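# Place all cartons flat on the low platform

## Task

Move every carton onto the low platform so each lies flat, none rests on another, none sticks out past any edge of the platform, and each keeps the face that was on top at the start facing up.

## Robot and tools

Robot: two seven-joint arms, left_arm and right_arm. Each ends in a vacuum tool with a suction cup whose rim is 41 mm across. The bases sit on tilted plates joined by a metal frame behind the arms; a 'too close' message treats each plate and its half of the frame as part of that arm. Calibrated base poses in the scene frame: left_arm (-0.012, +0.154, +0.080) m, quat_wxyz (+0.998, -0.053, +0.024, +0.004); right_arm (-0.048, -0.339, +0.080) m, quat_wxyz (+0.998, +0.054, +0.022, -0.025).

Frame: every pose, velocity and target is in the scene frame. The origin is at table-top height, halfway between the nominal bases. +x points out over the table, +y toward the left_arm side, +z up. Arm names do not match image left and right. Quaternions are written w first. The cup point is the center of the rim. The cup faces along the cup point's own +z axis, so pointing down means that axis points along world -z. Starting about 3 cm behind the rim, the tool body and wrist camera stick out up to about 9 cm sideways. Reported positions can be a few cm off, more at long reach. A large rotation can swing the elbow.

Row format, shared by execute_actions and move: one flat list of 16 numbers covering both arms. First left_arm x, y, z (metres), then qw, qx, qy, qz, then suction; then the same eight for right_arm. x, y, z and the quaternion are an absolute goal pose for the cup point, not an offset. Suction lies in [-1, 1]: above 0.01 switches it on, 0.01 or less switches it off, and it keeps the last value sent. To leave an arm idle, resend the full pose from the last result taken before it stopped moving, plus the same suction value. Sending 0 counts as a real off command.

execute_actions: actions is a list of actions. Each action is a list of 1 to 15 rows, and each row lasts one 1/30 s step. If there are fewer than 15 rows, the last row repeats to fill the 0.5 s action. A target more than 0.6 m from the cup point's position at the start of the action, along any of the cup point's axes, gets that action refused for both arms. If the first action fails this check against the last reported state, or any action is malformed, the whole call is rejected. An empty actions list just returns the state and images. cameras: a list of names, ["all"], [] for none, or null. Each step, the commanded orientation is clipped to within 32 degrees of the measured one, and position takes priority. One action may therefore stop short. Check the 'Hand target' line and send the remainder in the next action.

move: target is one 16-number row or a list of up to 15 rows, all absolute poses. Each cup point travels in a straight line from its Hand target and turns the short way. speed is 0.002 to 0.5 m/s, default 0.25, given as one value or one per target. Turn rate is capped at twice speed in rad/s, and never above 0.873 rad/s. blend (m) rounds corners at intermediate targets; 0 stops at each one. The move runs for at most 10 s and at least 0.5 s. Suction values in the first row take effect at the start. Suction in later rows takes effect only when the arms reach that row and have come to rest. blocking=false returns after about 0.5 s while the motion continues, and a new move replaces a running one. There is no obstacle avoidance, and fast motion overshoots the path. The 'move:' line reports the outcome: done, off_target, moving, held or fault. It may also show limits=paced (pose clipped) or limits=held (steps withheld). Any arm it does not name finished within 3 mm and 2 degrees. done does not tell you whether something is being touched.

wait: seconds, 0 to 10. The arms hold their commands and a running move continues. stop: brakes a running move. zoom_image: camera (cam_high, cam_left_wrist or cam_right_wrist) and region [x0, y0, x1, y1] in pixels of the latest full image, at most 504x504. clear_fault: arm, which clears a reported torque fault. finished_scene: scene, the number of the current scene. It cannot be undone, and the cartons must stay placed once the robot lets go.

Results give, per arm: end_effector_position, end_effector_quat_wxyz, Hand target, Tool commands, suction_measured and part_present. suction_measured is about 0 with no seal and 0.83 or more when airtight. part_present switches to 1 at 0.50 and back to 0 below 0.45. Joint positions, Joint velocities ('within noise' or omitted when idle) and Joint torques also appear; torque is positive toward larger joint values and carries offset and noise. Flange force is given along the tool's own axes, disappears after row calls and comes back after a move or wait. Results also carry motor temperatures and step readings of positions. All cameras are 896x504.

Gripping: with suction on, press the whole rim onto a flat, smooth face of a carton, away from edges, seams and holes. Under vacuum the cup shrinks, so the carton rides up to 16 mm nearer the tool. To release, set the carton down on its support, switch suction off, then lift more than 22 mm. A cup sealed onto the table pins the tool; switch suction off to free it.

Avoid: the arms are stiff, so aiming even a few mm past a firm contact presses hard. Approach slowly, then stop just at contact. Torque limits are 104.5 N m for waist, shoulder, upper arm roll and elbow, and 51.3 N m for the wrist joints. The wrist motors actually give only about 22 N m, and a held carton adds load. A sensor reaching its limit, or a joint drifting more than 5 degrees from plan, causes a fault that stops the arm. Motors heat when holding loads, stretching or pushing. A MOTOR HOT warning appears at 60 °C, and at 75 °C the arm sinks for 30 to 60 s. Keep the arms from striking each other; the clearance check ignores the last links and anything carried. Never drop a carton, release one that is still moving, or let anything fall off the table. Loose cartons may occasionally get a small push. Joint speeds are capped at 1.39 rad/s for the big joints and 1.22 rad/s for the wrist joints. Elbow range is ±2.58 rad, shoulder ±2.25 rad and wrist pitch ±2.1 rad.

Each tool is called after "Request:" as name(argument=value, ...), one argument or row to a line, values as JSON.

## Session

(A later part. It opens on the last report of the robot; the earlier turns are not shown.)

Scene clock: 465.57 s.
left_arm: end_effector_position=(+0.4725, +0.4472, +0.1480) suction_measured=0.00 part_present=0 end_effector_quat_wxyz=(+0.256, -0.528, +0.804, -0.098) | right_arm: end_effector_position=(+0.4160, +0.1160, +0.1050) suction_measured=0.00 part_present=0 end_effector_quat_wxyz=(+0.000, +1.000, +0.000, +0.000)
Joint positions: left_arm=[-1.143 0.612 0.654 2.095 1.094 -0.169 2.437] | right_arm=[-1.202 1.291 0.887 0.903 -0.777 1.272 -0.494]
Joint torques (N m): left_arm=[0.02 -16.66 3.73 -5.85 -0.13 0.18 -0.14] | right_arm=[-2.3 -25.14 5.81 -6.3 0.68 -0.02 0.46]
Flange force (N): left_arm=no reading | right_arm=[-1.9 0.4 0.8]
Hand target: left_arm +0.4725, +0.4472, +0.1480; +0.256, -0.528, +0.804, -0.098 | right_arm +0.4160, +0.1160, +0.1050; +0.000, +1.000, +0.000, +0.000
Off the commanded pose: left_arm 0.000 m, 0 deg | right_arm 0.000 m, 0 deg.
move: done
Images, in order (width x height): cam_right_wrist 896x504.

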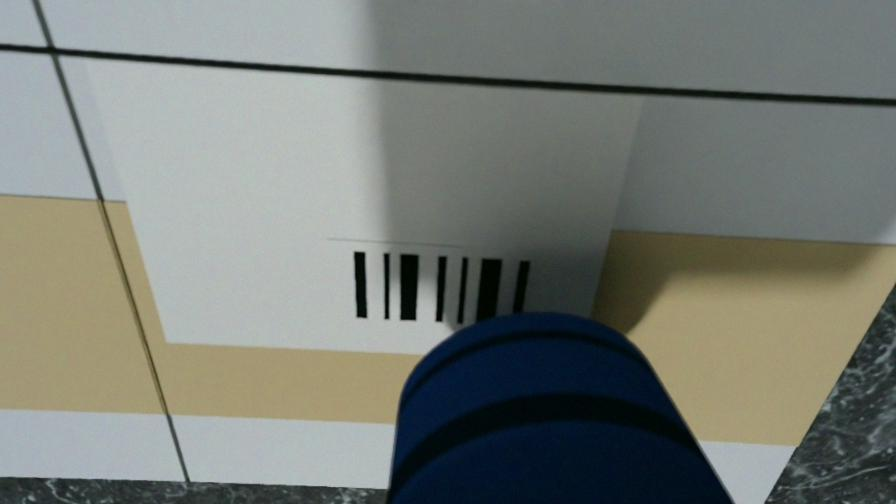

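Request:
move(
  target=[0.4725, 0.4472, 0.1480, 0.256, -0.528, 0.804, -0.098, 0, 0.416, 0.116, 0.098, 0, 1, 0, 0, 1],
  speed=0.03,
)

Request:
move(
  target=[0.4725, 0.4472, 0.1480, 0.256, -0.528, 0.804, -0.098, 0, 0.416, 0.116, 0.094, 0, 1, 0, 0, 1],
  speed=0.03,
)

Request:
move(
  target=[0.4725, 0.4472, 0.1480, 0.256, -0.528, 0.804, -0.098, 0, 0.416, 0.116, 0.091, 0, 1, 0, 0, 1],
  speed=0.03,
  cameras=["cam_right_wrist"],
)

Scene clock: 477.73 s.
left_arm: end_effector_position=(+0.4725, +0.4472, +0.1480) suction_measured=0.00 part_present=0 end_effector_quat_wxyz=(+0.256, -0.528, +0.804, -0.098) | right_arm: end_effector_position=(+0.4160, +0.1160, +0.0980) suction_measured=0.00 part_present=0 end_effector_quat_wxyz=(+0.000, +1.000, +0.000, +0.000)
Joint positions: left_arm=[-1.143 0.612 0.654 2.095 1.094 -0.169 2.437] | right_arm=[-1.201 1.3 0.884 0.907 -0.781 1.26 -0.491]
Joint torques (N m): left_arm=[0.09 -16.7 3.69 -5.81 -0.09 0.25 -0.17] | right_arm=[-2.26 -25.13 5.83 -6.22 0.69 -0.02 0.42]
Flange force (N): left_arm=no reading | right_arm=[-1.9 0.4 0.7]
Hand target: left_arm +0.4725, +0.4472, +0.1480; +0.256, -0.528, +0.804, -0.098 | right_arm +0.4160, +0.1160, +0.0980; +0.000, +1.000, +0.000, +0.000
Off the commanded pose: left_arm 0.000 m, 0 deg | right_arm 0.000 m, 0 deg.
move: done

Scene clock: 478.43 s.
left_arm: end_effector_position=(+0.4725, +0.4472, +0.1480) suction_measured=0.00 part_present=0 end_effector_quat_wxyz=(+0.256, -0.528, +0.804, -0.098) | right_arm: end_effector_position=(+0.4160, +0.1160, +0.0940) suction_measured=0.00 part_present=0 end_effector_quat_wxyz=(+0.000, +1.000, +0.000, +0.000)
Joint positions: left_arm=[-1.143 0.612 0.654 2.095 1.094 -0.169 2.437] | right_arm=[-1.2 1.305 0.882 0.909 -0.783 1.254 -0.49]
Joint torques (N m): left_arm=[0.1 -16.68 3.7 -5.8 -0.1 0.24 -0.18] | right_arm=[-2.27 -25.18 5.85 -6.29 0.68 -0.05 0.42]
Flange force (N): left_arm=no reading | right_arm=[-2.2 0.7 0.7]
Hand target: left_arm +0.4725, +0.4472, +0.1480; +0.256, -0.528, +0.804, -0.098 | right_arm +0.4160, +0.1160, +0.0940; +0.000, +1.000, +0.000, +0.000
Off the commanded pose: left_arm 0.000 m, 0 deg | right_arm 0.000 m, 0 deg.
move: done

Scene clock: 479.13 s.
left_arm: end_effector_position=(+0.4725, +0.4472, +0.1480) suction_measured=0.00 part_present=0 end_effector_quat_wxyz=(+0.256, -0.528, +0.804, -0.098) | right_arm: end_effector_position=(+0.4160, +0.1160, +0.0910) suction_measured=0.00 part_present=0 end_effector_quat_wxyz=(+0.000, +1.000, +0.000, +0.000)
Joint positions: left_arm=[-1.143 0.612 0.654 2.095 1.094 -0.169 2.437] | right_arm=[-1.2 1.309 0.88 0.911 -0.785 1.249 -0.489]
Joint torques (N m): left_arm=[0.1 -16.67 3.67 -5.84 -0.07 0.24 -0.16] | right_arm=[-2.26 -25.17 5.86 -6.27 0.69 -0.04 0.44]
Flange force (N): left_arm=no reading | right_arm=[-2.3 0.7 0.7]
Hand target: left_arm +0.4725, +0.4472, +0.1480; +0.256, -0.528, +0.804, -0.098 | right_arm +0.4160, +0.1160, +0.0910; +0.000, +1.000, +0.000, +0.000
Off the commanded pose: left_arm 0.000 m, 0 deg | right_arm 0.000 m, 0 deg.
move: done
Images, in order (width x height): cam_right_wrist 896x504.

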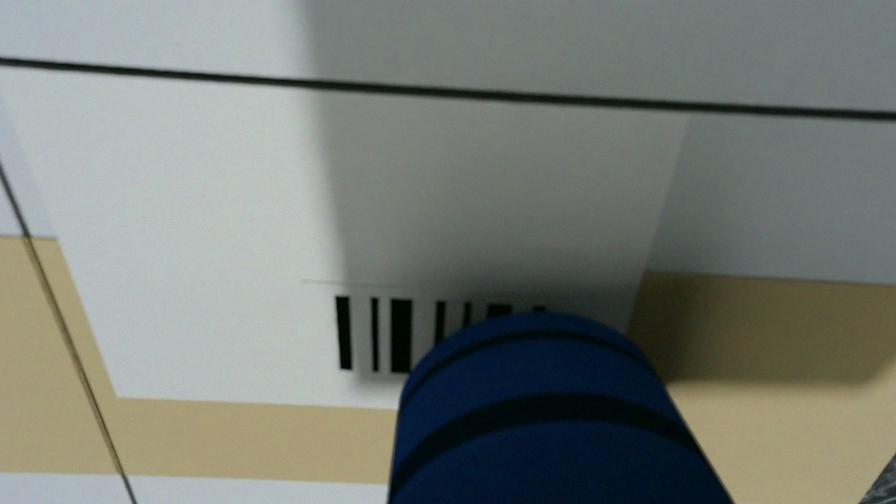

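Request:
move(
  target=[0.4725, 0.4472, 0.1480, 0.256, -0.528, 0.804, -0.098, 0, 0.416, 0.116, 0.088, 0, 1, 0, 0, 1],
  speed=0.03,
)

Request:
move(
  target=[0.4725, 0.4472, 0.1480, 0.256, -0.528, 0.804, -0.098, 0, 0.416, 0.116, 0.085, 0, 1, 0, 0, 1],
  speed=0.03,
  cameras=["cam_right_wrist"],
)

Scene clock: 486.13 s.
left_arm: end_effector_position=(+0.4725, +0.4472, +0.1480) suction_measured=0.00 part_present=0 end_effector_quat_wxyz=(+0.256, -0.528, +0.804, -0.098) | right_arm: end_effector_position=(+0.4160, +0.1160, +0.0880) suction_measured=0.00 part_present=0 end_effector_quat_wxyz=(+0.000, +1.000, +0.000, +0.000)
Joint positions: left_arm=[-1.143 0.612 0.654 2.095 1.094 -0.169 2.437] | right_arm=[-1.2 1.313 0.879 0.912 -0.787 1.244 -0.488]
Joint torques (N m): left_arm=[0.14 -16.67 3.65 -5.83 -0.12 0.2 -0.17] | right_arm=[-2.38 -25.15 5.89 -6.19 0.68 -0.05 0.42]
Flange force (N): left_arm=no reading | right_arm=[-1.8 0.5 0.6]
Hand target: left_arm +0.4725, +0.4472, +0.1480; +0.256, -0.528, +0.804, -0.098 | right_arm +0.4160, +0.1160, +0.0880; +0.000, +1.000, +0.000, +0.000
Off the commanded pose: left_arm 0.000 m, 0 deg | right_arm 0.000 m, 0 deg.
move: done

Scene clock: 486.83 s.
left_arm: end_effector_position=(+0.4725, +0.4472, +0.1480) suction_measured=0.00 part_present=0 end_effector_quat_wxyz=(+0.256, -0.528, +0.804, -0.098) | right_arm: end_effector_position=(+0.4160, +0.1160, +0.0850) suction_measured=0.88 part_present=1 end_effector_quat_wxyz=(+0.000, +1.000, +0.000, +0.000)
Joint positions: left_arm=[-1.143 0.612 0.654 2.095 1.094 -0.169 2.437] | right_arm=[-1.199 1.317 0.877 0.913 -0.788 1.239 -0.487]
Joint torques (N m): left_arm=[0.14 -16.69 3.68 -5.88 -0.08 0.21 -0.17] | right_arm=[-2.62 -27.83 6.69 -7.07 0.72 0.02 0.44]
Flange force (N): left_arm=no reading | right_arm=[-2.1 0.7 5.1]
Hand target: left_arm +0.4725, +0.4472, +0.1480; +0.256, -0.528, +0.804, -0.098 | right_arm +0.4160, +0.1160, +0.0850; +0.000, +1.000, +0.000, +0.000
Off the commanded pose: left_arm 0.000 m, 0 deg | right_arm 0.000 m, 0 deg.
move: done
Images, in order (width x height): cam_right_wrist 896x504.

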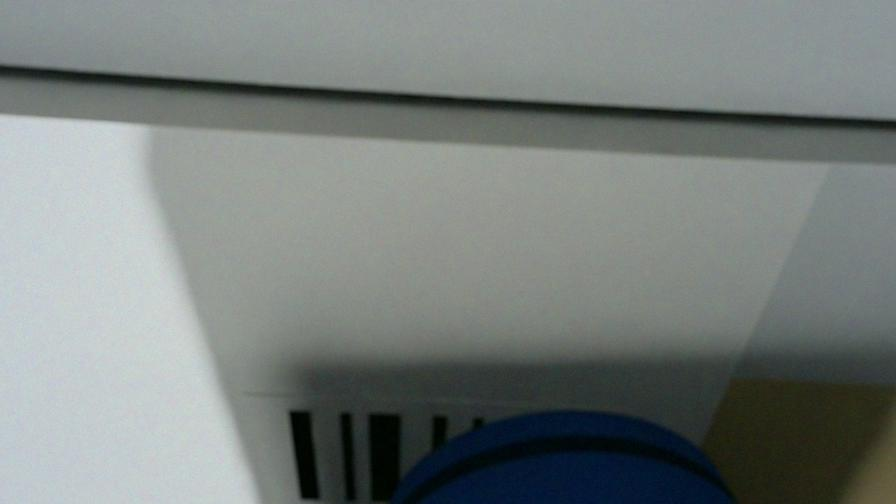

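Request:
move(
  target=[
    [0.4725, 0.4472, 0.1480, 0.256, -0.528, 0.804, -0.098, 0, 0.416, 0.116, 0.26, 0, 1, 0, 0, 1],
    [0.4725, 0.4472, 0.1480, 0.256, -0.528, 0.804, -0.098, 0, 0.455, -0.378, 0.26, 0, 0.9998, 0.0209, 0, 1],
  ],
  speed=[0.12, 0.25],
  cameras=["cam_high", "cam_right_wrist"],
)

Scene clock: 544.50 s.
left_arm: end_effector_position=(+0.4725, +0.4472, +0.1480) suction_measured=0.00 part_present=0 end_effector_quat_wxyz=(+0.256, -0.528, +0.804, -0.098) | right_arm: end_effector_position=(+0.4550, -0.3779, +0.2600) suction_measured=0.91 part_present=1 end_effector_quat_wxyz=(+0.000, +1.000, +0.021, +0.000)
Joint positions: left_arm=[-1.143 0.612 0.654 2.095 1.094 -0.169 2.437] | right_arm=[-0.727 0.683 1.036 1.545 -0.52 1.181 0.461]
Joint torques (N m): left_arm=[0.07 -16.66 3.69 -5.75 -0.07 0.23 -0.19] | right_arm=[-2.18 -17.1 5.84 -8.46 0.74 -0.08 0.41]
Flange force (N): left_arm=no reading | right_arm=[0.7 -0.9 6.1]
Hand target: left_arm +0.4725, +0.4472, +0.1480; +0.256, -0.528, +0.804, -0.098 | right_arm +0.4550, -0.3780, +0.2600; +0.000, +1.000, +0.021, +0.000
Off the commanded pose: left_arm 0.000 m, 0 deg | right_arm 0.000 m, 0 deg.
move: done
Images, in order (width x height): cam_high 896x504, cam_right_wrist 896x504.

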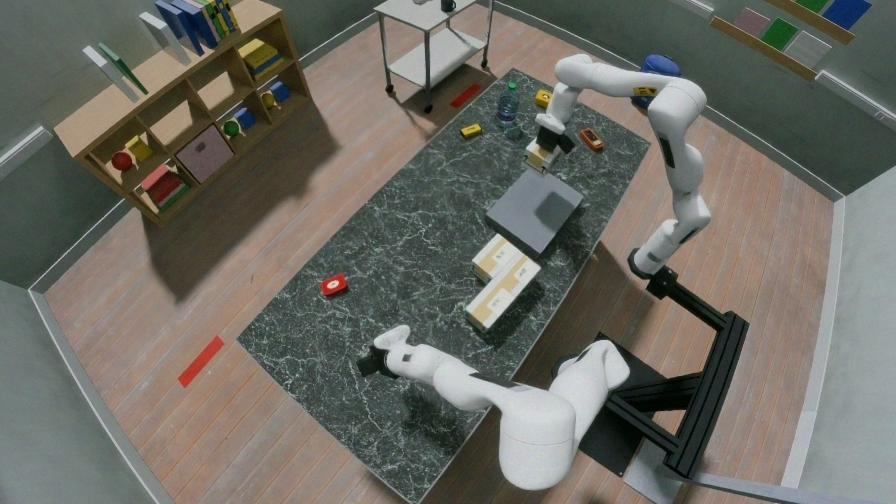

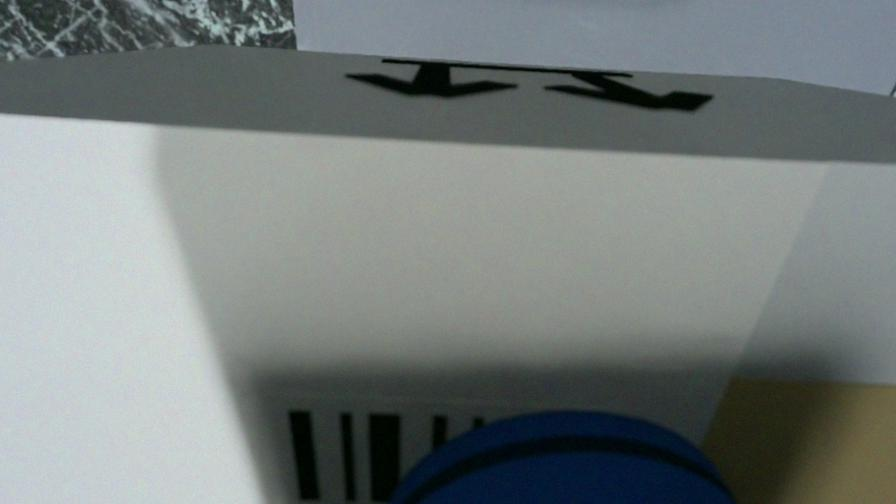

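Request:
move(
  target=[0.4725, 0.4472, 0.1480, 0.256, -0.528, 0.804, -0.098, 0, 0.455, -0.378, 0.135, 0, 0.9998, 0.0209, 0, 1],
  speed=[0.12],
  cameras=["cam_high", "cam_right_wrist"],
)

Scene clock: 558.17 s.
left_arm: end_effector_position=(+0.4725, +0.4472, +0.1480) suction_measured=0.00 part_present=0 end_effector_quat_wxyz=(+0.256, -0.528, +0.804, -0.098) | right_arm: end_effector_position=(+0.4550, -0.3780, +0.1350) suction_measured=0.91 part_present=1 end_effector_quat_wxyz=(+0.000, +1.000, +0.021, +0.000)
Joint positions: left_arm=[-1.143 0.612 0.654 2.095 1.094 -0.169 2.437] | right_arm=[-0.625 0.846 0.889 1.69 -0.683 0.897 0.589]
Joint torques (N m): left_arm=[0.12 -16.69 3.67 -5.82 -0.09 0.19 -0.14] | right_arm=[-2.08 -18.99 6.24 -6.37 0.75 0.01 0.42]
Flange force (N): left_arm=no reading | right_arm=[-0.6 -1.4 6.2]
Hand target: left_arm +0.4725, +0.4472, +0.1480; +0.256, -0.528, +0.804, -0.098 | right_arm +0.4550, -0.3780, +0.1350; +0.000, +1.000, +0.021, +0.000
Off the commanded pose: left_arm 0.000 m, 0 deg | right_arm 0.000 m, 0 deg.
move: done
Images, in order (width x height): cam_high 896x504, cam_right_wrist 896x504.

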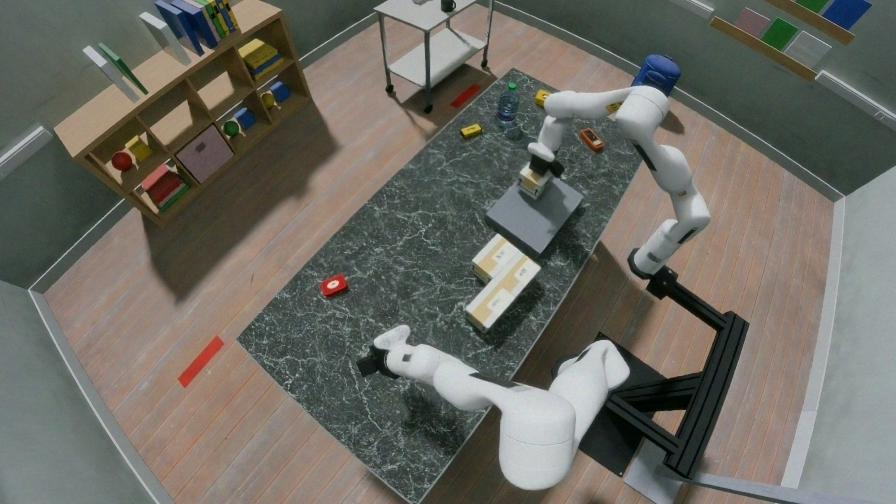

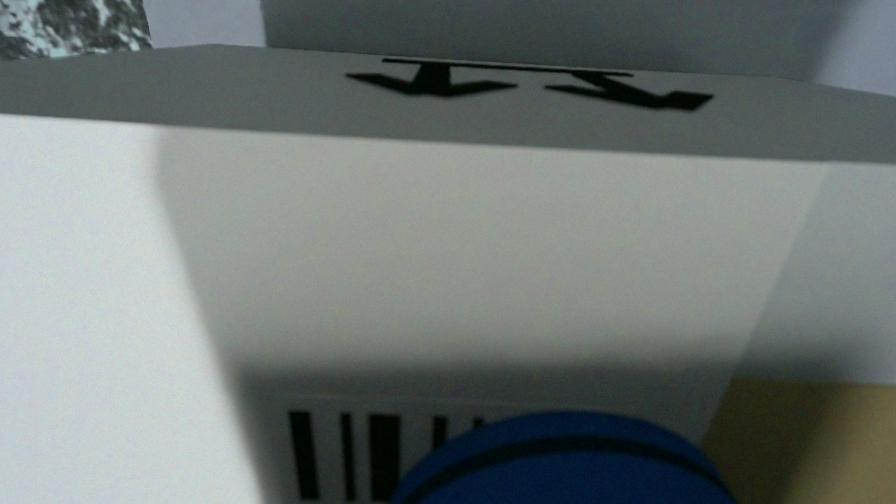

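Request:
move(
  target=[0.4725, 0.4472, 0.1480, 0.256, -0.528, 0.804, -0.098, 0, 0.455, -0.378, 0.127, 0, 0.9998, 0.0209, 0, 1],
  speed=[0.05],
)

Request:
move(
  target=[0.4725, 0.4472, 0.1480, 0.256, -0.528, 0.804, -0.098, 0, 0.455, -0.378, 0.123, 0, 0.9998, 0.0209, 0, 1],
  speed=[0.03],
)

Request:
move(
  target=[0.4725, 0.4472, 0.1480, 0.256, -0.528, 0.804, -0.098, 0, 0.455, -0.378, 0.120, 0, 0.9998, 0.0209, 0, 1],
  speed=[0.03],
)

Scene clock: 571.10 s.
left_arm: end_effector_position=(+0.4725, +0.4472, +0.1480) suction_measured=0.00 part_present=0 end_effector_quat_wxyz=(+0.256, -0.528, +0.804, -0.098) | right_arm: end_effector_position=(+0.4550, -0.3780, +0.1270) suction_measured=0.91 part_present=1 end_effector_quat_wxyz=(+0.000, +1.000, +0.021, +0.000)
Joint positions: left_arm=[-1.143 0.612 0.654 2.095 1.094 -0.169 2.437] | right_arm=[-0.617 0.857 0.878 1.695 -0.694 0.88 0.597]
Joint torques (N m): left_arm=[0.11 -16.66 3.7 -5.86 -0.09 0.25 -0.14] | right_arm=[-2.1 -19.19 6.22 -6.26 0.72 -0.02 0.45]
Flange force (N): left_arm=no reading | right_arm=[-0.5 -1.5 6.2]
Hand target: left_arm +0.4725, +0.4472, +0.1480; +0.256, -0.528, +0.804, -0.098 | right_arm +0.4550, -0.3780, +0.1270; +0.000, +1.000, +0.021, +0.000
Off the commanded pose: left_arm 0.000 m, 0 deg | right_arm 0.000 m, 0 deg.
move: done

Scene clock: 571.80 s.
left_arm: end_effector_position=(+0.4725, +0.4472, +0.1480) suction_measured=0.00 part_present=0 end_effector_quat_wxyz=(+0.256, -0.528, +0.804, -0.098) | right_arm: end_effector_position=(+0.4550, -0.3780, +0.1230) suction_measured=0.91 part_present=1 end_effector_quat_wxyz=(+0.000, +1.000, +0.021, +0.000)
Joint positions: left_arm=[-1.143 0.612 0.654 2.095 1.094 -0.169 2.437] | right_arm=[-0.613 0.863 0.872 1.698 -0.7 0.872 0.601]
Joint torques (N m): left_arm=[0.12 -16.65 3.67 -5.83 -0.08 0.25 -0.18] | right_arm=[-2.06 -19.25 6.23 -6.17 0.74 0.03 0.41]
Flange force (N): left_arm=no reading | right_arm=[-0.7 -1.5 6.3]
Hand target: left_arm +0.4725, +0.4472, +0.1480; +0.256, -0.528, +0.804, -0.098 | right_arm +0.4550, -0.3780, +0.1230; +0.000, +1.000, +0.021, +0.000
Off the commanded pose: left_arm 0.000 m, 0 deg | right_arm 0.000 m, 0 deg.
move: done

Scene clock: 572.50 s.
left_arm: end_effector_position=(+0.4725, +0.4472, +0.1480) suction_measured=0.00 part_present=0 end_effector_quat_wxyz=(+0.256, -0.528, +0.804, -0.098) | right_arm: end_effector_position=(+0.4550, -0.3780, +0.1200) suction_measured=0.91 part_present=1 end_effector_quat_wxyz=(+0.000, +1.000, +0.021, +0.000)
Joint positions: left_arm=[-1.143 0.612 0.654 2.095 1.094 -0.169 2.437] | right_arm=[-0.61 0.868 0.867 1.7 -0.704 0.866 0.605]
Joint torques (N m): left_arm=[0.1 -16.68 3.69 -5.79 -0.07 0.24 -0.19] | right_arm=[-2.13 -19.32 6.21 -6.15 0.73 0.04 0.43]
Flange force (N): left_arm=no reading | right_arm=[-0.8 -1.4 6.3]
Hand target: left_arm +0.4725, +0.4472, +0.1480; +0.256, -0.528, +0.804, -0.098 | right_arm +0.4550, -0.3780, +0.1200; +0.000, +1.000, +0.021, +0.000
Off the commanded pose: left_arm 0.000 m, 0 deg | right_arm 0.000 m, 0 deg.
move: done

Request:
move(
  target=[0.4725, 0.4472, 0.1480, 0.256, -0.528, 0.804, -0.098, 0, 0.455, -0.378, 0.117, 0, 0.9998, 0.0209, 0, 1],
  speed=[0.03],
)

Request:
move(
  target=[0.4725, 0.4472, 0.1480, 0.256, -0.528, 0.804, -0.098, 0, 0.455, -0.378, 0.114, 0, 0.9998, 0.0209, 0, 1],
  speed=[0.03],
)

Request:
move(
  target=[0.4725, 0.4472, 0.1480, 0.256, -0.528, 0.804, -0.098, 0, 0.455, -0.378, 0.112, 0, 0.9998, 0.0209, 0, 1],
  speed=[0.03],
)

Scene clock: 582.20 s.
left_arm: end_effector_position=(+0.4725, +0.4472, +0.1480) suction_measured=0.00 part_present=0 end_effector_quat_wxyz=(+0.256, -0.528, +0.804, -0.098) | right_arm: end_effector_position=(+0.4550, -0.3780, +0.1170) suction_measured=0.91 part_present=1 end_effector_quat_wxyz=(+0.000, +1.000, +0.021, +0.000)
Joint positions: left_arm=[-1.143 0.612 0.654 2.095 1.094 -0.169 2.437] | right_arm=[-0.607 0.872 0.863 1.701 -0.709 0.86 0.608]
Joint torques (N m): left_arm=[0.1 -16.68 3.67 -5.86 -0.08 0.21 -0.16] | right_arm=[-1.74 -18.01 5.81 -5.87 0.69 -0.28 0.43]
Flange force (N): left_arm=no reading | right_arm=[-1.7 -1.9 2.5]
Hand target: left_arm +0.4725, +0.4472, +0.1480; +0.256, -0.528, +0.804, -0.098 | right_arm +0.4550, -0.3780, +0.1170; +0.000, +1.000, +0.021, +0.000
Off the commanded pose: left_arm 0.000 m, 0 deg | right_arm 0.000 m, 0 deg.
move: done

Scene clock: 582.90 s.
left_arm: end_effector_position=(+0.4725, +0.4472, +0.1480) suction_measured=0.00 part_present=0 end_effector_quat_wxyz=(+0.256, -0.528, +0.804, -0.098) | right_arm: end_effector_position=(+0.4551, -0.3780, +0.1141) suction_measured=0.91 part_present=1 end_effector_quat_wxyz=(+0.000, +1.000, +0.021, +0.000)
Joint positions: left_arm=[-1.143 0.612 0.654 2.095 1.094 -0.169 2.437] | right_arm=[-0.604 0.876 0.858 1.703 -0.713 0.853 0.611]
Joint torques (N m): left_arm=[0.08 -16.7 3.65 -5.77 -0.08 0.25 -0.15] | right_arm=[1.21 7.61 -4.7 -3.62 -1.96 -5.57 0.43]
Flange force (N): left_arm=no reading | right_arm=[-23.2 -2.5 -70.3]
Hand target: left_arm +0.4725, +0.4472, +0.1480; +0.256, -0.528, +0.804, -0.098 | right_arm +0.4550, -0.3780, +0.1140; +0.000, +1.000, +0.021, +0.000
Off the commanded pose: left_arm 0.000 m, 0 deg | right_arm 0.000 m, 0 deg.
move: done

Scene clock: 583.60 s.
left_arm: end_effector_position=(+0.4725, +0.4472, +0.1480) suction_measured=0.00 part_present=0 end_effector_quat_wxyz=(+0.256, -0.528, +0.804, -0.098) | right_arm: end_effector_position=(+0.4551, -0.3780, +0.1121) suction_measured=0.91 part_present=1 end_effector_quat_wxyz=(+0.000, +1.000, +0.021, +0.000)
Joint positions: left_arm=[-1.143 0.612 0.654 2.095 1.094 -0.169 2.437] | right_arm=[-0.602 0.879 0.855 1.704 -0.716 0.849 0.613]
Joint torques (N m): left_arm=[0.11 -16.71 3.64 -5.85 -0.1 0.24 -0.16] | right_arm=[4.02 29.78 -13.58 -0.27 -3.8 -9.44 0.43]
Flange force (N): left_arm=no reading | right_arm=[-37.6 -3.3 -132.1]
Hand target: left_arm +0.4725, +0.4472, +0.1480; +0.256, -0.528, +0.804, -0.098 | right_arm +0.4550, -0.3780, +0.1120; +0.000, +1.000, +0.021, +0.000
Off the commanded pose: left_arm 0.000 m, 0 deg | right_arm 0.000 m, 0 deg.
move: done

Request:
move(
  target=[0.4725, 0.4472, 0.1480, 0.256, -0.528, 0.804, -0.098, 0, 0.455, -0.378, 0.1168, 0, 0.9998, 0.0209, 0, 1],
  speed=[0.03],
  cameras=["cam_right_wrist"],
)

Scene clock: 590.70 s.
left_arm: end_effector_position=(+0.4725, +0.4472, +0.1480) suction_measured=0.00 part_present=0 end_effector_quat_wxyz=(+0.256, -0.528, +0.804, -0.098) | right_arm: end_effector_position=(+0.4549, -0.3780, +0.1166) suction_measured=0.91 part_present=1 end_effector_quat_wxyz=(+0.000, +1.000, +0.021, +0.000)
Joint positions: left_arm=[-1.143 0.612 0.654 2.095 1.094 -0.169 2.437] | right_arm=[-0.607 0.873 0.862 1.701 -0.709 0.859 0.608]
Joint torques (N m): left_arm=[0.11 -16.66 3.67 -5.75 -0.09 0.23 -0.15] | right_arm=[-2.11 -17.43 5.05 -5.71 0.61 -0.08 0.47]
Flange force (N): left_arm=no reading | right_arm=[-2.1 -1.1 1.0]
Hand target: left_arm +0.4725, +0.4472, +0.1480; +0.256, -0.528, +0.804, -0.098 | right_arm +0.4550, -0.3780, +0.1168; +0.000, +1.000, +0.021, +0.000
Off the commanded pose: left_arm 0.000 m, 0 deg | right_arm 0.000 m, 0 deg.
move: done
Images, in order (width x height): cam_right_wrist 896x504.

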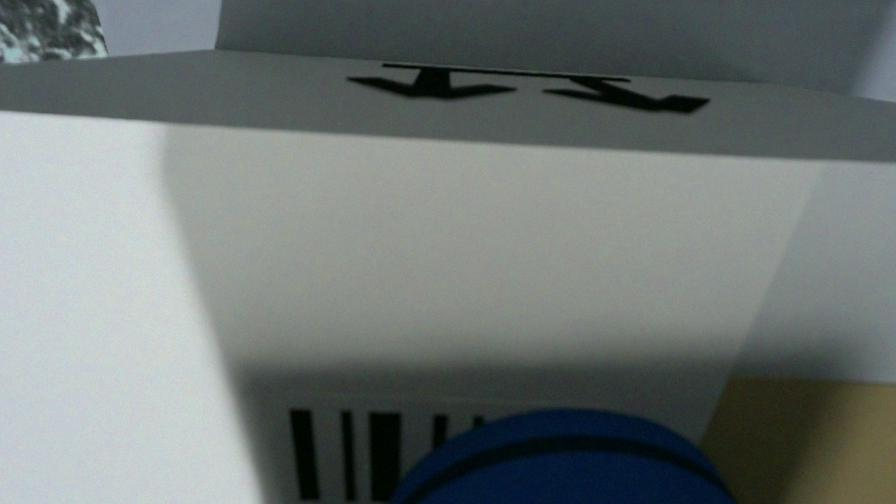

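Request:
move(
  target=[0.4725, 0.4472, 0.1480, 0.256, -0.528, 0.804, -0.098, 0, 0.455, -0.378, 0.1168, 0, 0.9998, 0.0209, 0, 0],
  speed=[0.03],
)

Request:
wait(
  seconds=0.5,
)

Scene clock: 598.20 s.
left_arm: end_effector_position=(+0.4725, +0.4472, +0.1480) suction_measured=0.00 part_present=0 end_effector_quat_wxyz=(+0.256, -0.528, +0.804, -0.098) | right_arm: end_effector_position=(+0.4550, -0.3780, +0.1168) suction_measured=0.00 part_present=0 end_effector_quat_wxyz=(+0.000, +1.000, +0.021, +0.000)
Joint positions: left_arm=[-1.143 0.612 0.654 2.095 1.094 -0.169 2.437] | right_arm=[-0.607 0.872 0.863 1.701 -0.709 0.859 0.608]
Joint torques (N m): left_arm=[0.14 -16.67 3.69 -5.81 -0.09 0.24 -0.17] | right_arm=[-0.65 -10.68 3.17 -3.74 0.45 -1.06 0.41]
Flange force (N): left_arm=no reading | right_arm=[-4.3 -2.3 -16.5]
Hand target: left_arm +0.4725, +0.4472, +0.1480; +0.256, -0.528, +0.804, -0.098 | right_arm +0.4550, -0.3780, +0.1168; +0.000, +1.000, +0.021, +0.000
Off the commanded pose: left_arm 0.000 m, 0 deg | right_arm 0.000 m, 0 deg.
move: done

Scene clock: 598.70 s.
left_arm: end_effector_position=(+0.4725, +0.4472, +0.1480) suction_measured=0.00 part_present=0 end_effector_quat_wxyz=(+0.256, -0.528, +0.804, -0.098) | right_arm: end_effector_position=(+0.4550, -0.3780, +0.1168) suction_measured=0.00 part_present=0 end_effector_quat_wxyz=(+0.000, +1.000, +0.021, +0.000)
Joint positions: left_arm=[-1.143 0.612 0.654 2.095 1.094 -0.169 2.437] | right_arm=[-0.607 0.872 0.863 1.701 -0.709 0.859 0.608]
Joint torques (N m): left_arm=[0.12 -16.65 3.71 -5.82 -0.11 0.24 -0.16] | right_arm=[-0.65 -10.69 3.08 -3.75 0.45 -1.01 0.41]
Flange force (N): left_arm=no reading | right_arm=[-4.4 -2.3 -16.5]
Hand target: left_arm +0.4725, +0.4472, +0.1480; +0.256, -0.528, +0.804, -0.098 | right_arm +0.4550, -0.3780, +0.1168; +0.000, +1.000, +0.021, +0.000
Tool commands: left_gripper/suction=+0.0 right_gripper/suction=+0.0
Off the commanded pose: left_arm 0.000 m, 0 deg | right_arm 0.000 m, 0 deg.
wait: 0.50 s; at rest by 0.17 s

Request:
move(
  target=[
    [0.4725, 0.4472, 0.1480, 0.256, -0.528, 0.804, -0.098, 0, 0.455, -0.378, 0.15, 0, 0.9998, 0.0209, 0, 0],
    [0.4725, 0.4472, 0.1480, 0.256, -0.528, 0.804, -0.098, 0, 0.30, -0.10, 0.40, 0, 1, 0, 0, 0],
  ],
  speed=[0.08, 0.25],
  cameras=["cam_right_wrist", "cam_high"],
)

Scene clock: 615.53 s.
left_arm: end_effector_position=(+0.4725, +0.4472, +0.1480) suction_measured=0.00 part_present=0 end_effector_quat_wxyz=(+0.256, -0.528, +0.804, -0.098) | right_arm: end_effector_position=(+0.3000, -0.1000, +0.4000) suction_measured=0.00 part_present=0 end_effector_quat_wxyz=(+0.000, +1.000, +0.000, +0.000)
Joint positions: left_arm=[-1.143 0.612 0.654 2.095 1.094 -0.169 2.437] | right_arm=[-1.58 0.546 1.213 1.452 -0.393 1.487 -0.336]
Joint torques (N m): left_arm=[0.1 -16.67 3.65 -5.83 -0.09 0.22 -0.14] | right_arm=[-1.32 -11.6 4.31 -8.49 0.63 -0.08 0.43]
Flange force (N): left_arm=no reading | right_arm=[-0.3 -1.7 1.4]
Hand target: left_arm +0.4725, +0.4472, +0.1480; +0.256, -0.528, +0.804, -0.098 | right_arm +0.3000, -0.1000, +0.4000; +0.000, +1.000, +0.000, +0.000
Off the commanded pose: left_arm 0.000 m, 0 deg | right_arm 0.000 m, 0 deg.
move: done
Images, in order (width x height): cam_high 896x504, cam_right_wrist 896x504.

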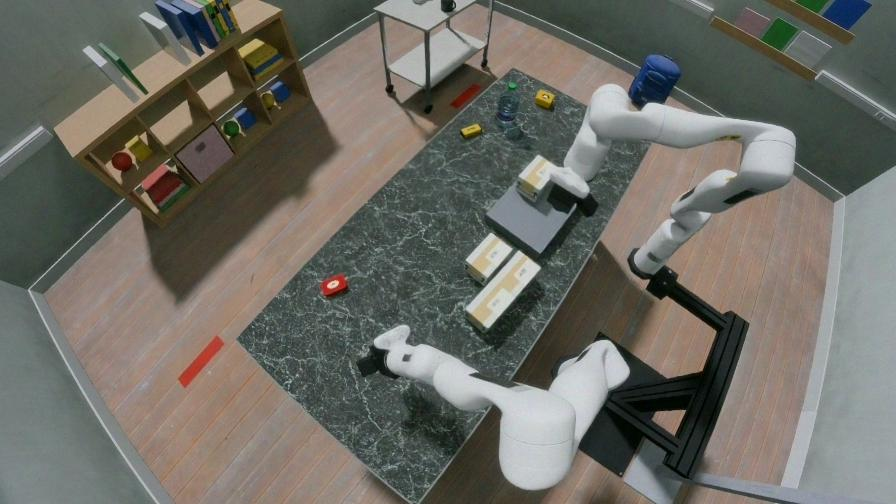

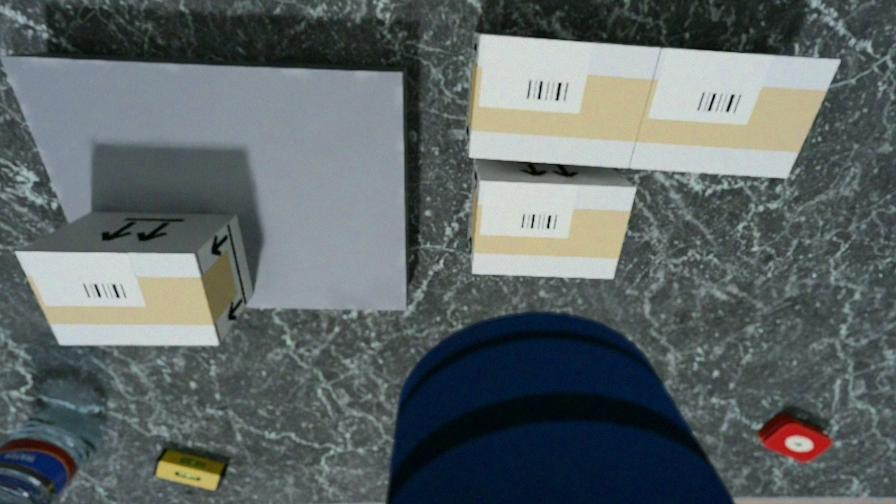

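Request:
zoom_image(
  camera="cam_right_wrist",
  region=[0, 180, 300, 360],
)

Request:
zoom_image(
  camera="cam_right_wrist",
  region=[440, 20, 860, 290],
)

Request:
zoom_image(
  camera="cam_high",
  region=[440, 130, 640, 340],
)

Scaled by 1.680 from the camera's 896x504 image, which has a finer 1280x720 frame.

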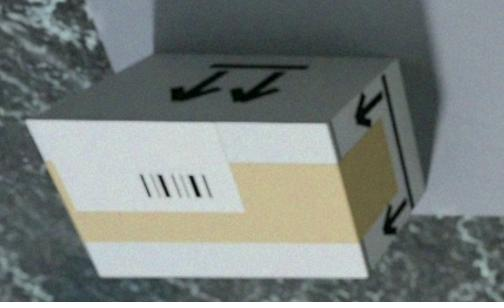

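Scaled by 1.200 from the camera's 896x504 image, which has a finer 1280x720 frame.

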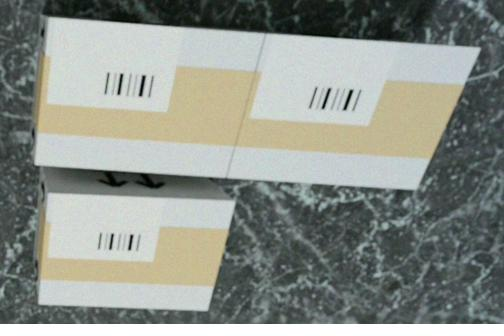

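Scaled by 2.400 from the camera's 896x504 image, which has a finer 1280x720 frame.

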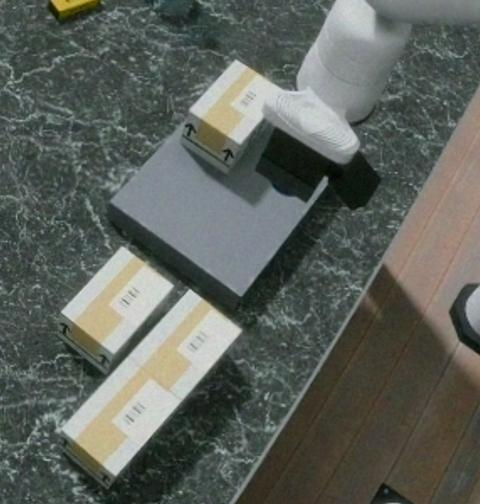

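Request:
move(
  target=[0.4725, 0.4472, 0.1480, 0.256, -0.528, 0.804, -0.098, 0, 0.431, -0.014, 0.14, 0, 1, 0, 0, 0],
  speed=[0.25],
  cameras=["cam_right_wrist"],
)

Scene clock: 673.30 s.
left_arm: end_effector_position=(+0.4725, +0.4472, +0.1480) suction_measured=0.00 part_present=0 end_effector_quat_wxyz=(+0.256, -0.528, +0.804, -0.098) | right_arm: end_effector_position=(+0.4310, -0.0140, +0.1400) suction_measured=0.00 part_present=0 end_effector_quat_wxyz=(+0.000, +1.000, +0.000, +0.000)
Joint positions: left_arm=[-1.143 0.612 0.654 2.095 1.094 -0.169 2.437] | right_arm=[-1.169 1.088 0.904 1.292 -0.737 1.138 -0.201]
Joint torques (N m): left_arm=[0.1 -16.71 3.66 -5.8 -0.1 0.25 -0.18] | right_arm=[-2.15 -21.48 6.39 -6.23 0.67 -0.02 0.44]
Flange force (N): left_arm=no reading | right_arm=[-1.6 -0.3 1.2]
Hand target: left_arm +0.4725, +0.4472, +0.1480; +0.256, -0.528, +0.804, -0.098 | right_arm +0.4310, -0.0140, +0.1400; +0.000, +1.000, +0.000, +0.000
Off the commanded pose: left_arm 0.000 m, 0 deg | right_arm 0.000 m, 0 deg.
move: done
Images, in order (width x height): cam_right_wrist 896x504.

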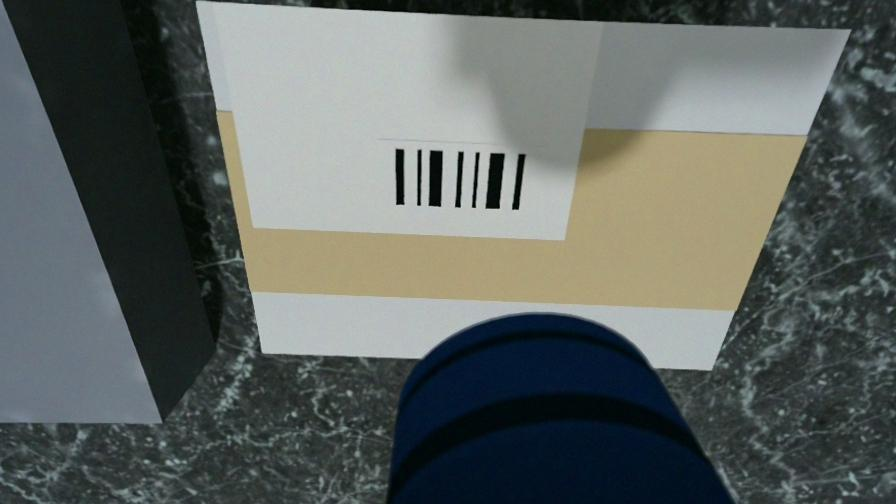

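Request:
move(
  target=[
    [0.4725, 0.4472, 0.1480, 0.256, -0.528, 0.804, -0.098, 0, 0.428, -0.012, 0.093, 0, 1, 0, 0, 1],
    [0.4725, 0.4472, 0.1480, 0.256, -0.528, 0.804, -0.098, 0, 0.428, -0.012, 0.0845, 0, 1, 0, 0, 1],
    [0.4725, 0.4472, 0.1480, 0.256, -0.528, 0.804, -0.098, 0, 0.428, -0.012, 0.083, 0, 1, 0, 0, 1],
    [0.4725, 0.4472, 0.1480, 0.256, -0.528, 0.804, -0.098, 0, 0.428, -0.012, 0.25, 0, 1, 0, 0, 1],
  ],
  speed=[0.15, 0.03, 0.004, 0.15],
  cameras=["cam_right_wrist"],
)

Scene clock: 690.80 s.
left_arm: end_effector_position=(+0.4725, +0.4472, +0.1480) suction_measured=0.00 part_present=0 end_effector_quat_wxyz=(+0.256, -0.528, +0.804, -0.098) | right_arm: end_effector_position=(+0.4280, -0.0120, +0.2500) suction_measured=0.93 part_present=1 end_effector_quat_wxyz=(+0.000, +1.000, +0.000, +0.000)
Joint positions: left_arm=[-1.143 0.612 0.654 2.095 1.094 -0.169 2.437] | right_arm=[-1.195 0.963 0.977 1.162 -0.649 1.363 -0.28]
Joint torques (N m): left_arm=[0.09 -16.67 3.66 -5.85 -0.11 0.22 -0.19] | right_arm=[-2.36 -23.5 6.83 -8.44 0.65 -0.08 0.42]
Flange force (N): left_arm=no reading | right_arm=[-1.2 -0.8 6.3]
Hand target: left_arm +0.4725, +0.4472, +0.1480; +0.256, -0.528, +0.804, -0.098 | right_arm +0.4280, -0.0120, +0.2500; +0.000, +1.000, +0.000, +0.000
Off the commanded pose: left_arm 0.000 m, 0 deg | right_arm 0.000 m, 0 deg.
move: done
Images, in order (width x height): cam_right_wrist 896x504.

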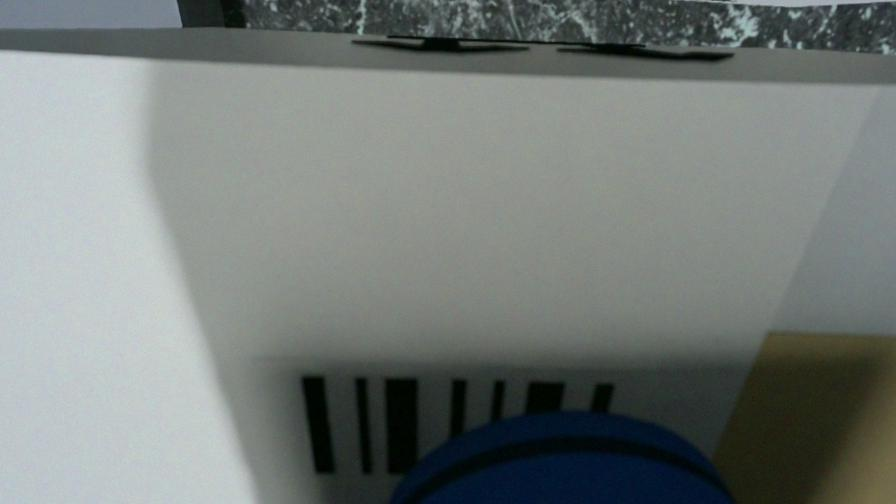

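Request:
move(
  target=[
    [0.4725, 0.4472, 0.1480, 0.256, -0.528, 0.804, -0.098, 0, 0.362, -0.378, 0.25, 0, 0.99991, 0.0131, 0, 1],
    [0.4725, 0.4472, 0.1480, 0.256, -0.528, 0.804, -0.098, 0, 0.362, -0.378, 0.14, 0, 0.99991, 0.0131, 0, 1],
    [0.4725, 0.4472, 0.1480, 0.256, -0.528, 0.804, -0.098, 0, 0.362, -0.378, 0.1215, 0, 0.99991, 0.0131, 0, 1],
  ],
  speed=[0.25, 0.15, 0.05],
  cameras=["cam_right_wrist", "cam_high"],
)

Scene clock: 709.57 s.
left_arm: end_effector_position=(+0.4725, +0.4472, +0.1480) suction_measured=0.00 part_present=0 end_effector_quat_wxyz=(+0.256, -0.528, +0.804, -0.098) | right_arm: end_effector_position=(+0.3620, -0.3780, +0.1215) suction_measured=0.93 part_present=1 end_effector_quat_wxyz=(+0.000, +1.000, +0.013, +0.000)
Joint positions: left_arm=[-1.143 0.612 0.654 2.095 1.094 -0.169 2.437] | right_arm=[-0.689 0.721 0.86 2.025 -0.713 0.671 0.675]
Joint torques (N m): left_arm=[0.08 -16.69 3.68 -5.85 -0.09 0.2 -0.21] | right_arm=[-1.83 -15.67 5.04 -5.17 0.75 0.06 0.39]
Flange force (N): left_arm=no reading | right_arm=[-0.8 -1.5 8.9]
Hand target: left_arm +0.4725, +0.4472, +0.1480; +0.256, -0.528, +0.804, -0.098 | right_arm +0.3620, -0.3780, +0.1215; +0.000, +1.000, +0.013, +0.000
Off the commanded pose: left_arm 0.000 m, 0 deg | right_arm 0.000 m, 0 deg.
move: done
Images, in order (width x height): cam_high 896x504, cam_right_wrist 896x504.

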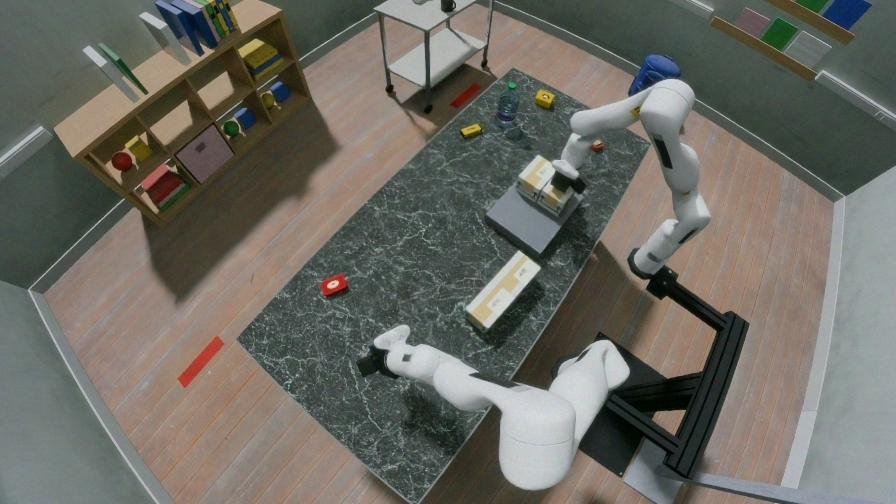

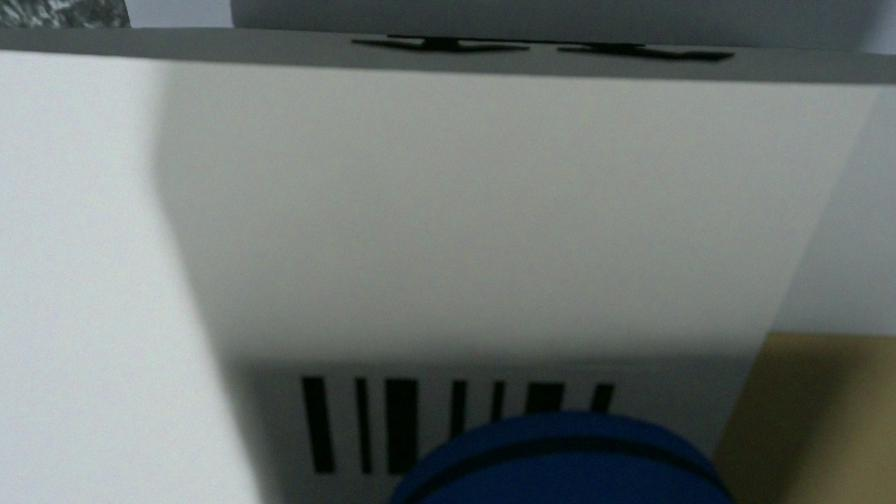

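Request:
move(
  target=[0.4725, 0.4472, 0.1480, 0.256, -0.528, 0.804, -0.098, 0, 0.362, -0.378, 0.1185, 0, 0.99991, 0.0131, 0, 1],
  speed=[0.03],
)

Request:
move(
  target=[0.4725, 0.4472, 0.1480, 0.256, -0.528, 0.804, -0.098, 0, 0.362, -0.378, 0.117, 0, 0.99991, 0.0131, 0, 1],
  speed=[0.03],
)

Scene clock: 717.63 s.
left_arm: end_effector_position=(+0.4725, +0.4472, +0.1480) suction_measured=0.00 part_present=0 end_effector_quat_wxyz=(+0.256, -0.528, +0.804, -0.098) | right_arm: end_effector_position=(+0.3620, -0.3780, +0.1185) suction_measured=0.93 part_present=1 end_effector_quat_wxyz=(+0.000, +1.000, +0.013, +0.000)
Joint positions: left_arm=[-1.143 0.612 0.654 2.095 1.094 -0.169 2.437] | right_arm=[-0.683 0.726 0.852 2.026 -0.719 0.663 0.68]
Joint torques (N m): left_arm=[0.16 -16.66 3.65 -5.87 -0.11 0.2 -0.15] | right_arm=[-1.76 -15.61 4.96 -5.14 0.75 0.05 0.41]
Flange force (N): left_arm=no reading | right_arm=[-1.2 -1.6 8.3]
Hand target: left_arm +0.4725, +0.4472, +0.1480; +0.256, -0.528, +0.804, -0.098 | right_arm +0.3620, -0.3780, +0.1185; +0.000, +1.000, +0.013, +0.000
Off the commanded pose: left_arm 0.000 m, 0 deg | right_arm 0.000 m, 0 deg.
move: done

Scene clock: 718.33 s.
left_arm: end_effector_position=(+0.4725, +0.4472, +0.1480) suction_measured=0.00 part_present=0 end_effector_quat_wxyz=(+0.256, -0.528, +0.804, -0.098) | right_arm: end_effector_position=(+0.3620, -0.3780, +0.1170) suction_measured=0.93 part_present=1 end_effector_quat_wxyz=(+0.000, +1.000, +0.013, +0.000)
Joint positions: left_arm=[-1.143 0.612 0.654 2.095 1.094 -0.169 2.437] | right_arm=[-0.68 0.729 0.848 2.027 -0.723 0.659 0.683]
Joint torques (N m): left_arm=[0.09 -16.7 3.68 -5.8 -0.09 0.22 -0.19] | right_arm=[-1.76 -15.66 4.93 -5.04 0.74 0.02 0.42]
Flange force (N): left_arm=no reading | right_arm=[-0.9 -1.7 8.1]
Hand target: left_arm +0.4725, +0.4472, +0.1480; +0.256, -0.528, +0.804, -0.098 | right_arm +0.3620, -0.3780, +0.1170; +0.000, +1.000, +0.013, +0.000
Off the commanded pose: left_arm 0.000 m, 0 deg | right_arm 0.000 m, 0 deg.
move: done

Request:
move(
  target=[0.4725, 0.4472, 0.1480, 0.256, -0.528, 0.804, -0.098, 0, 0.362, -0.378, 0.1158, 0, 0.99991, 0.0131, 0, 1],
  speed=[0.03],
)

Scene clock: 724.60 s.
left_arm: end_effector_position=(+0.4725, +0.4472, +0.1480) suction_measured=0.00 part_present=0 end_effector_quat_wxyz=(+0.256, -0.528, +0.804, -0.098) | right_arm: end_effector_position=(+0.3620, -0.3780, +0.1158) suction_measured=0.93 part_present=1 end_effector_quat_wxyz=(+0.000, +1.000, +0.013, +0.000)
Joint positions: left_arm=[-1.143 0.612 0.654 2.095 1.094 -0.169 2.437] | right_arm=[-0.678 0.731 0.845 2.028 -0.725 0.656 0.685]
Joint torques (N m): left_arm=[0.13 -16.66 3.68 -5.77 -0.12 0.27 -0.16] | right_arm=[-1.22 -12.44 3.77 -5.57 0.28 -0.99 0.44]
Flange force (N): left_arm=no reading | right_arm=[-5.4 -2.2 -4.7]
Hand target: left_arm +0.4725, +0.4472, +0.1480; +0.256, -0.528, +0.804, -0.098 | right_arm +0.3620, -0.3780, +0.1158; +0.000, +1.000, +0.013, +0.000
Off the commanded pose: left_arm 0.000 m, 0 deg | right_arm 0.000 m, 0 deg.
move: done

Request:
move(
  target=[
    [0.4725, 0.4472, 0.1480, 0.256, -0.528, 0.804, -0.098, 0, 0.362, -0.378, 0.1160, 0, 0.99991, 0.0131, 0, 0],
    [0.4725, 0.4472, 0.1480, 0.256, -0.528, 0.804, -0.098, 0, 0.362, -0.378, 0.126, 0, 0.99991, 0.0131, 0, 0],
    [0.4725, 0.4472, 0.1480, 0.256, -0.528, 0.804, -0.098, 0, 0.362, -0.378, 0.20, 0, 0.99991, 0.0131, 0, 0],
    [0.4725, 0.4472, 0.1480, 0.256, -0.528, 0.804, -0.098, 0, 0.322, -0.018, 0.20, 0, 1, 0, 0, 0],
    [0.4725, 0.4472, 0.1480, 0.256, -0.528, 0.804, -0.098, 0, 0.322, -0.018, 0.14, 0, 1, 0, 0, 0],
  ],
  speed=[0.03, 0.02, 0.1, 0.3, 0.2],
  cameras=["cam_right_wrist", "cam_high"],
)

Scene clock: 748.87 s.
left_arm: end_effector_position=(+0.4725, +0.4472, +0.1480) suction_measured=0.00 part_present=0 end_effector_quat_wxyz=(+0.256, -0.528, +0.804, -0.098) | right_arm: end_effector_position=(+0.3220, -0.0180, +0.1400) suction_measured=0.00 part_present=0 end_effector_quat_wxyz=(+0.000, +1.000, +0.000, +0.000)
Joint positions: left_arm=[-1.143 0.612 0.654 2.095 1.094 -0.169 2.437] | right_arm=[-1.402 0.97 0.914 1.647 -0.756 0.97 -0.2]
Joint torques (N m): left_arm=[0.1 -16.72 3.65 -5.81 -0.11 0.24 -0.13] | right_arm=[-1.63 -18.02 6.12 -5.63 0.67 -0.01 0.44]
Flange force (N): left_arm=no reading | right_arm=[-1.8 -0.3 1.7]
Hand target: left_arm +0.4725, +0.4472, +0.1480; +0.256, -0.528, +0.804, -0.098 | right_arm +0.3220, -0.0180, +0.1400; +0.000, +1.000, +0.000, +0.000
Off the commanded pose: left_arm 0.000 m, 0 deg | right_arm 0.000 m, 0 deg.
move: done
Images, in order (width x height): cam_high 896x504, cam_right_wrist 896x504.

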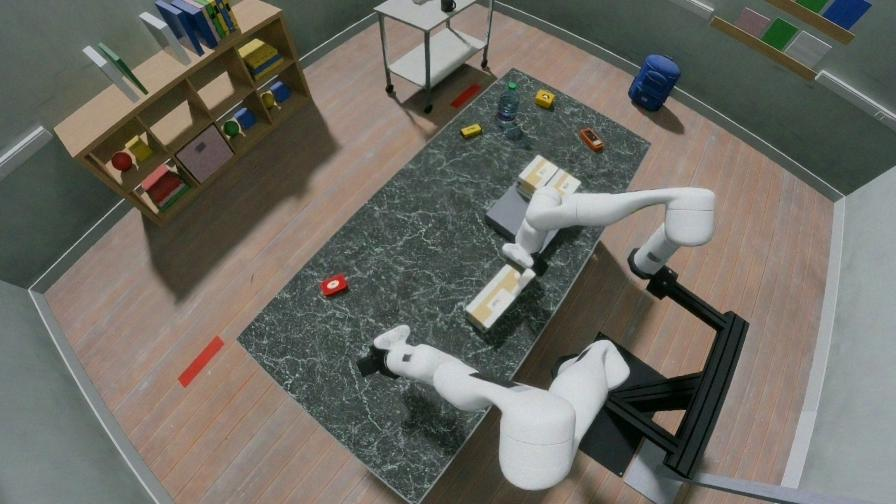

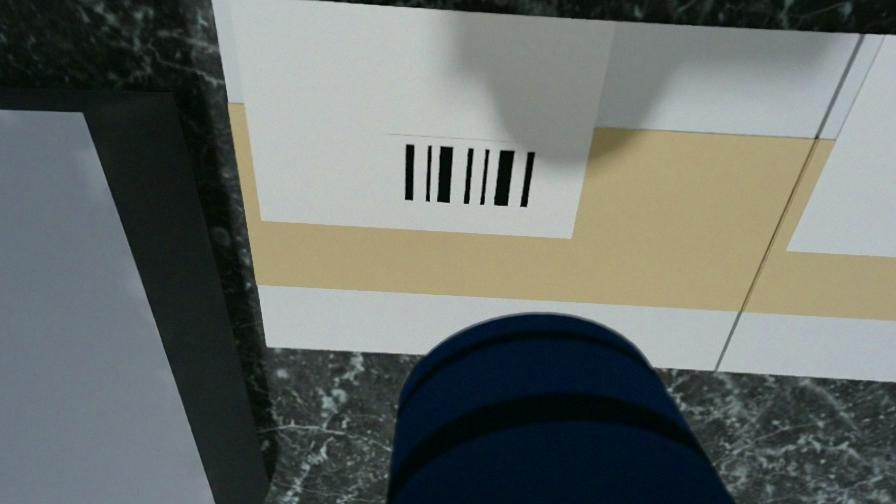

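Request:
move(
  target=[
    [0.4725, 0.4472, 0.1480, 0.256, -0.528, 0.804, -0.098, 0, 0.318, -0.015, 0.093, 0, 1, 0, 0, 1],
    [0.4725, 0.4472, 0.1480, 0.256, -0.528, 0.804, -0.098, 0, 0.318, -0.015, 0.0845, 0, 1, 0, 0, 1],
    [0.4725, 0.4472, 0.1480, 0.256, -0.528, 0.804, -0.098, 0, 0.318, -0.015, 0.083, 0, 1, 0, 0, 1],
    [0.4725, 0.4472, 0.1480, 0.256, -0.528, 0.804, -0.098, 0, 0.318, -0.015, 0.24, 0, 1, 0, 0, 1],
  ],
  speed=[0.15, 0.03, 0.004, 0.15],
)

Scene clock: 760.30 s.
left_arm: end_effector_position=(+0.4725, +0.4472, +0.1480) suction_measured=0.00 part_present=0 end_effector_quat_wxyz=(+0.256, -0.528, +0.804, -0.098) | right_arm: end_effector_position=(+0.3180, -0.0150, +0.2400) suction_measured=0.93 part_present=1 end_effector_quat_wxyz=(+0.000, +1.000, +0.000, +0.000)
Joint positions: left_arm=[-1.143 0.612 0.654 2.095 1.094 -0.169 2.437] | right_arm=[-1.472 0.841 1.024 1.539 -0.628 1.186 -0.306]
Joint torques (N m): left_arm=[0.12 -16.69 3.67 -5.83 -0.09 0.22 -0.17] | right_arm=[-1.84 -18.57 6.7 -7.96 0.63 -0.03 0.42]
Flange force (N): left_arm=no reading | right_arm=[-1.1 -0.8 6.0]
Hand target: left_arm +0.4725, +0.4472, +0.1480; +0.256, -0.528, +0.804, -0.098 | right_arm +0.3180, -0.0150, +0.2400; +0.000, +1.000, +0.000, +0.000
Off the commanded pose: left_arm 0.000 m, 0 deg | right_arm 0.000 m, 0 deg.
move: done


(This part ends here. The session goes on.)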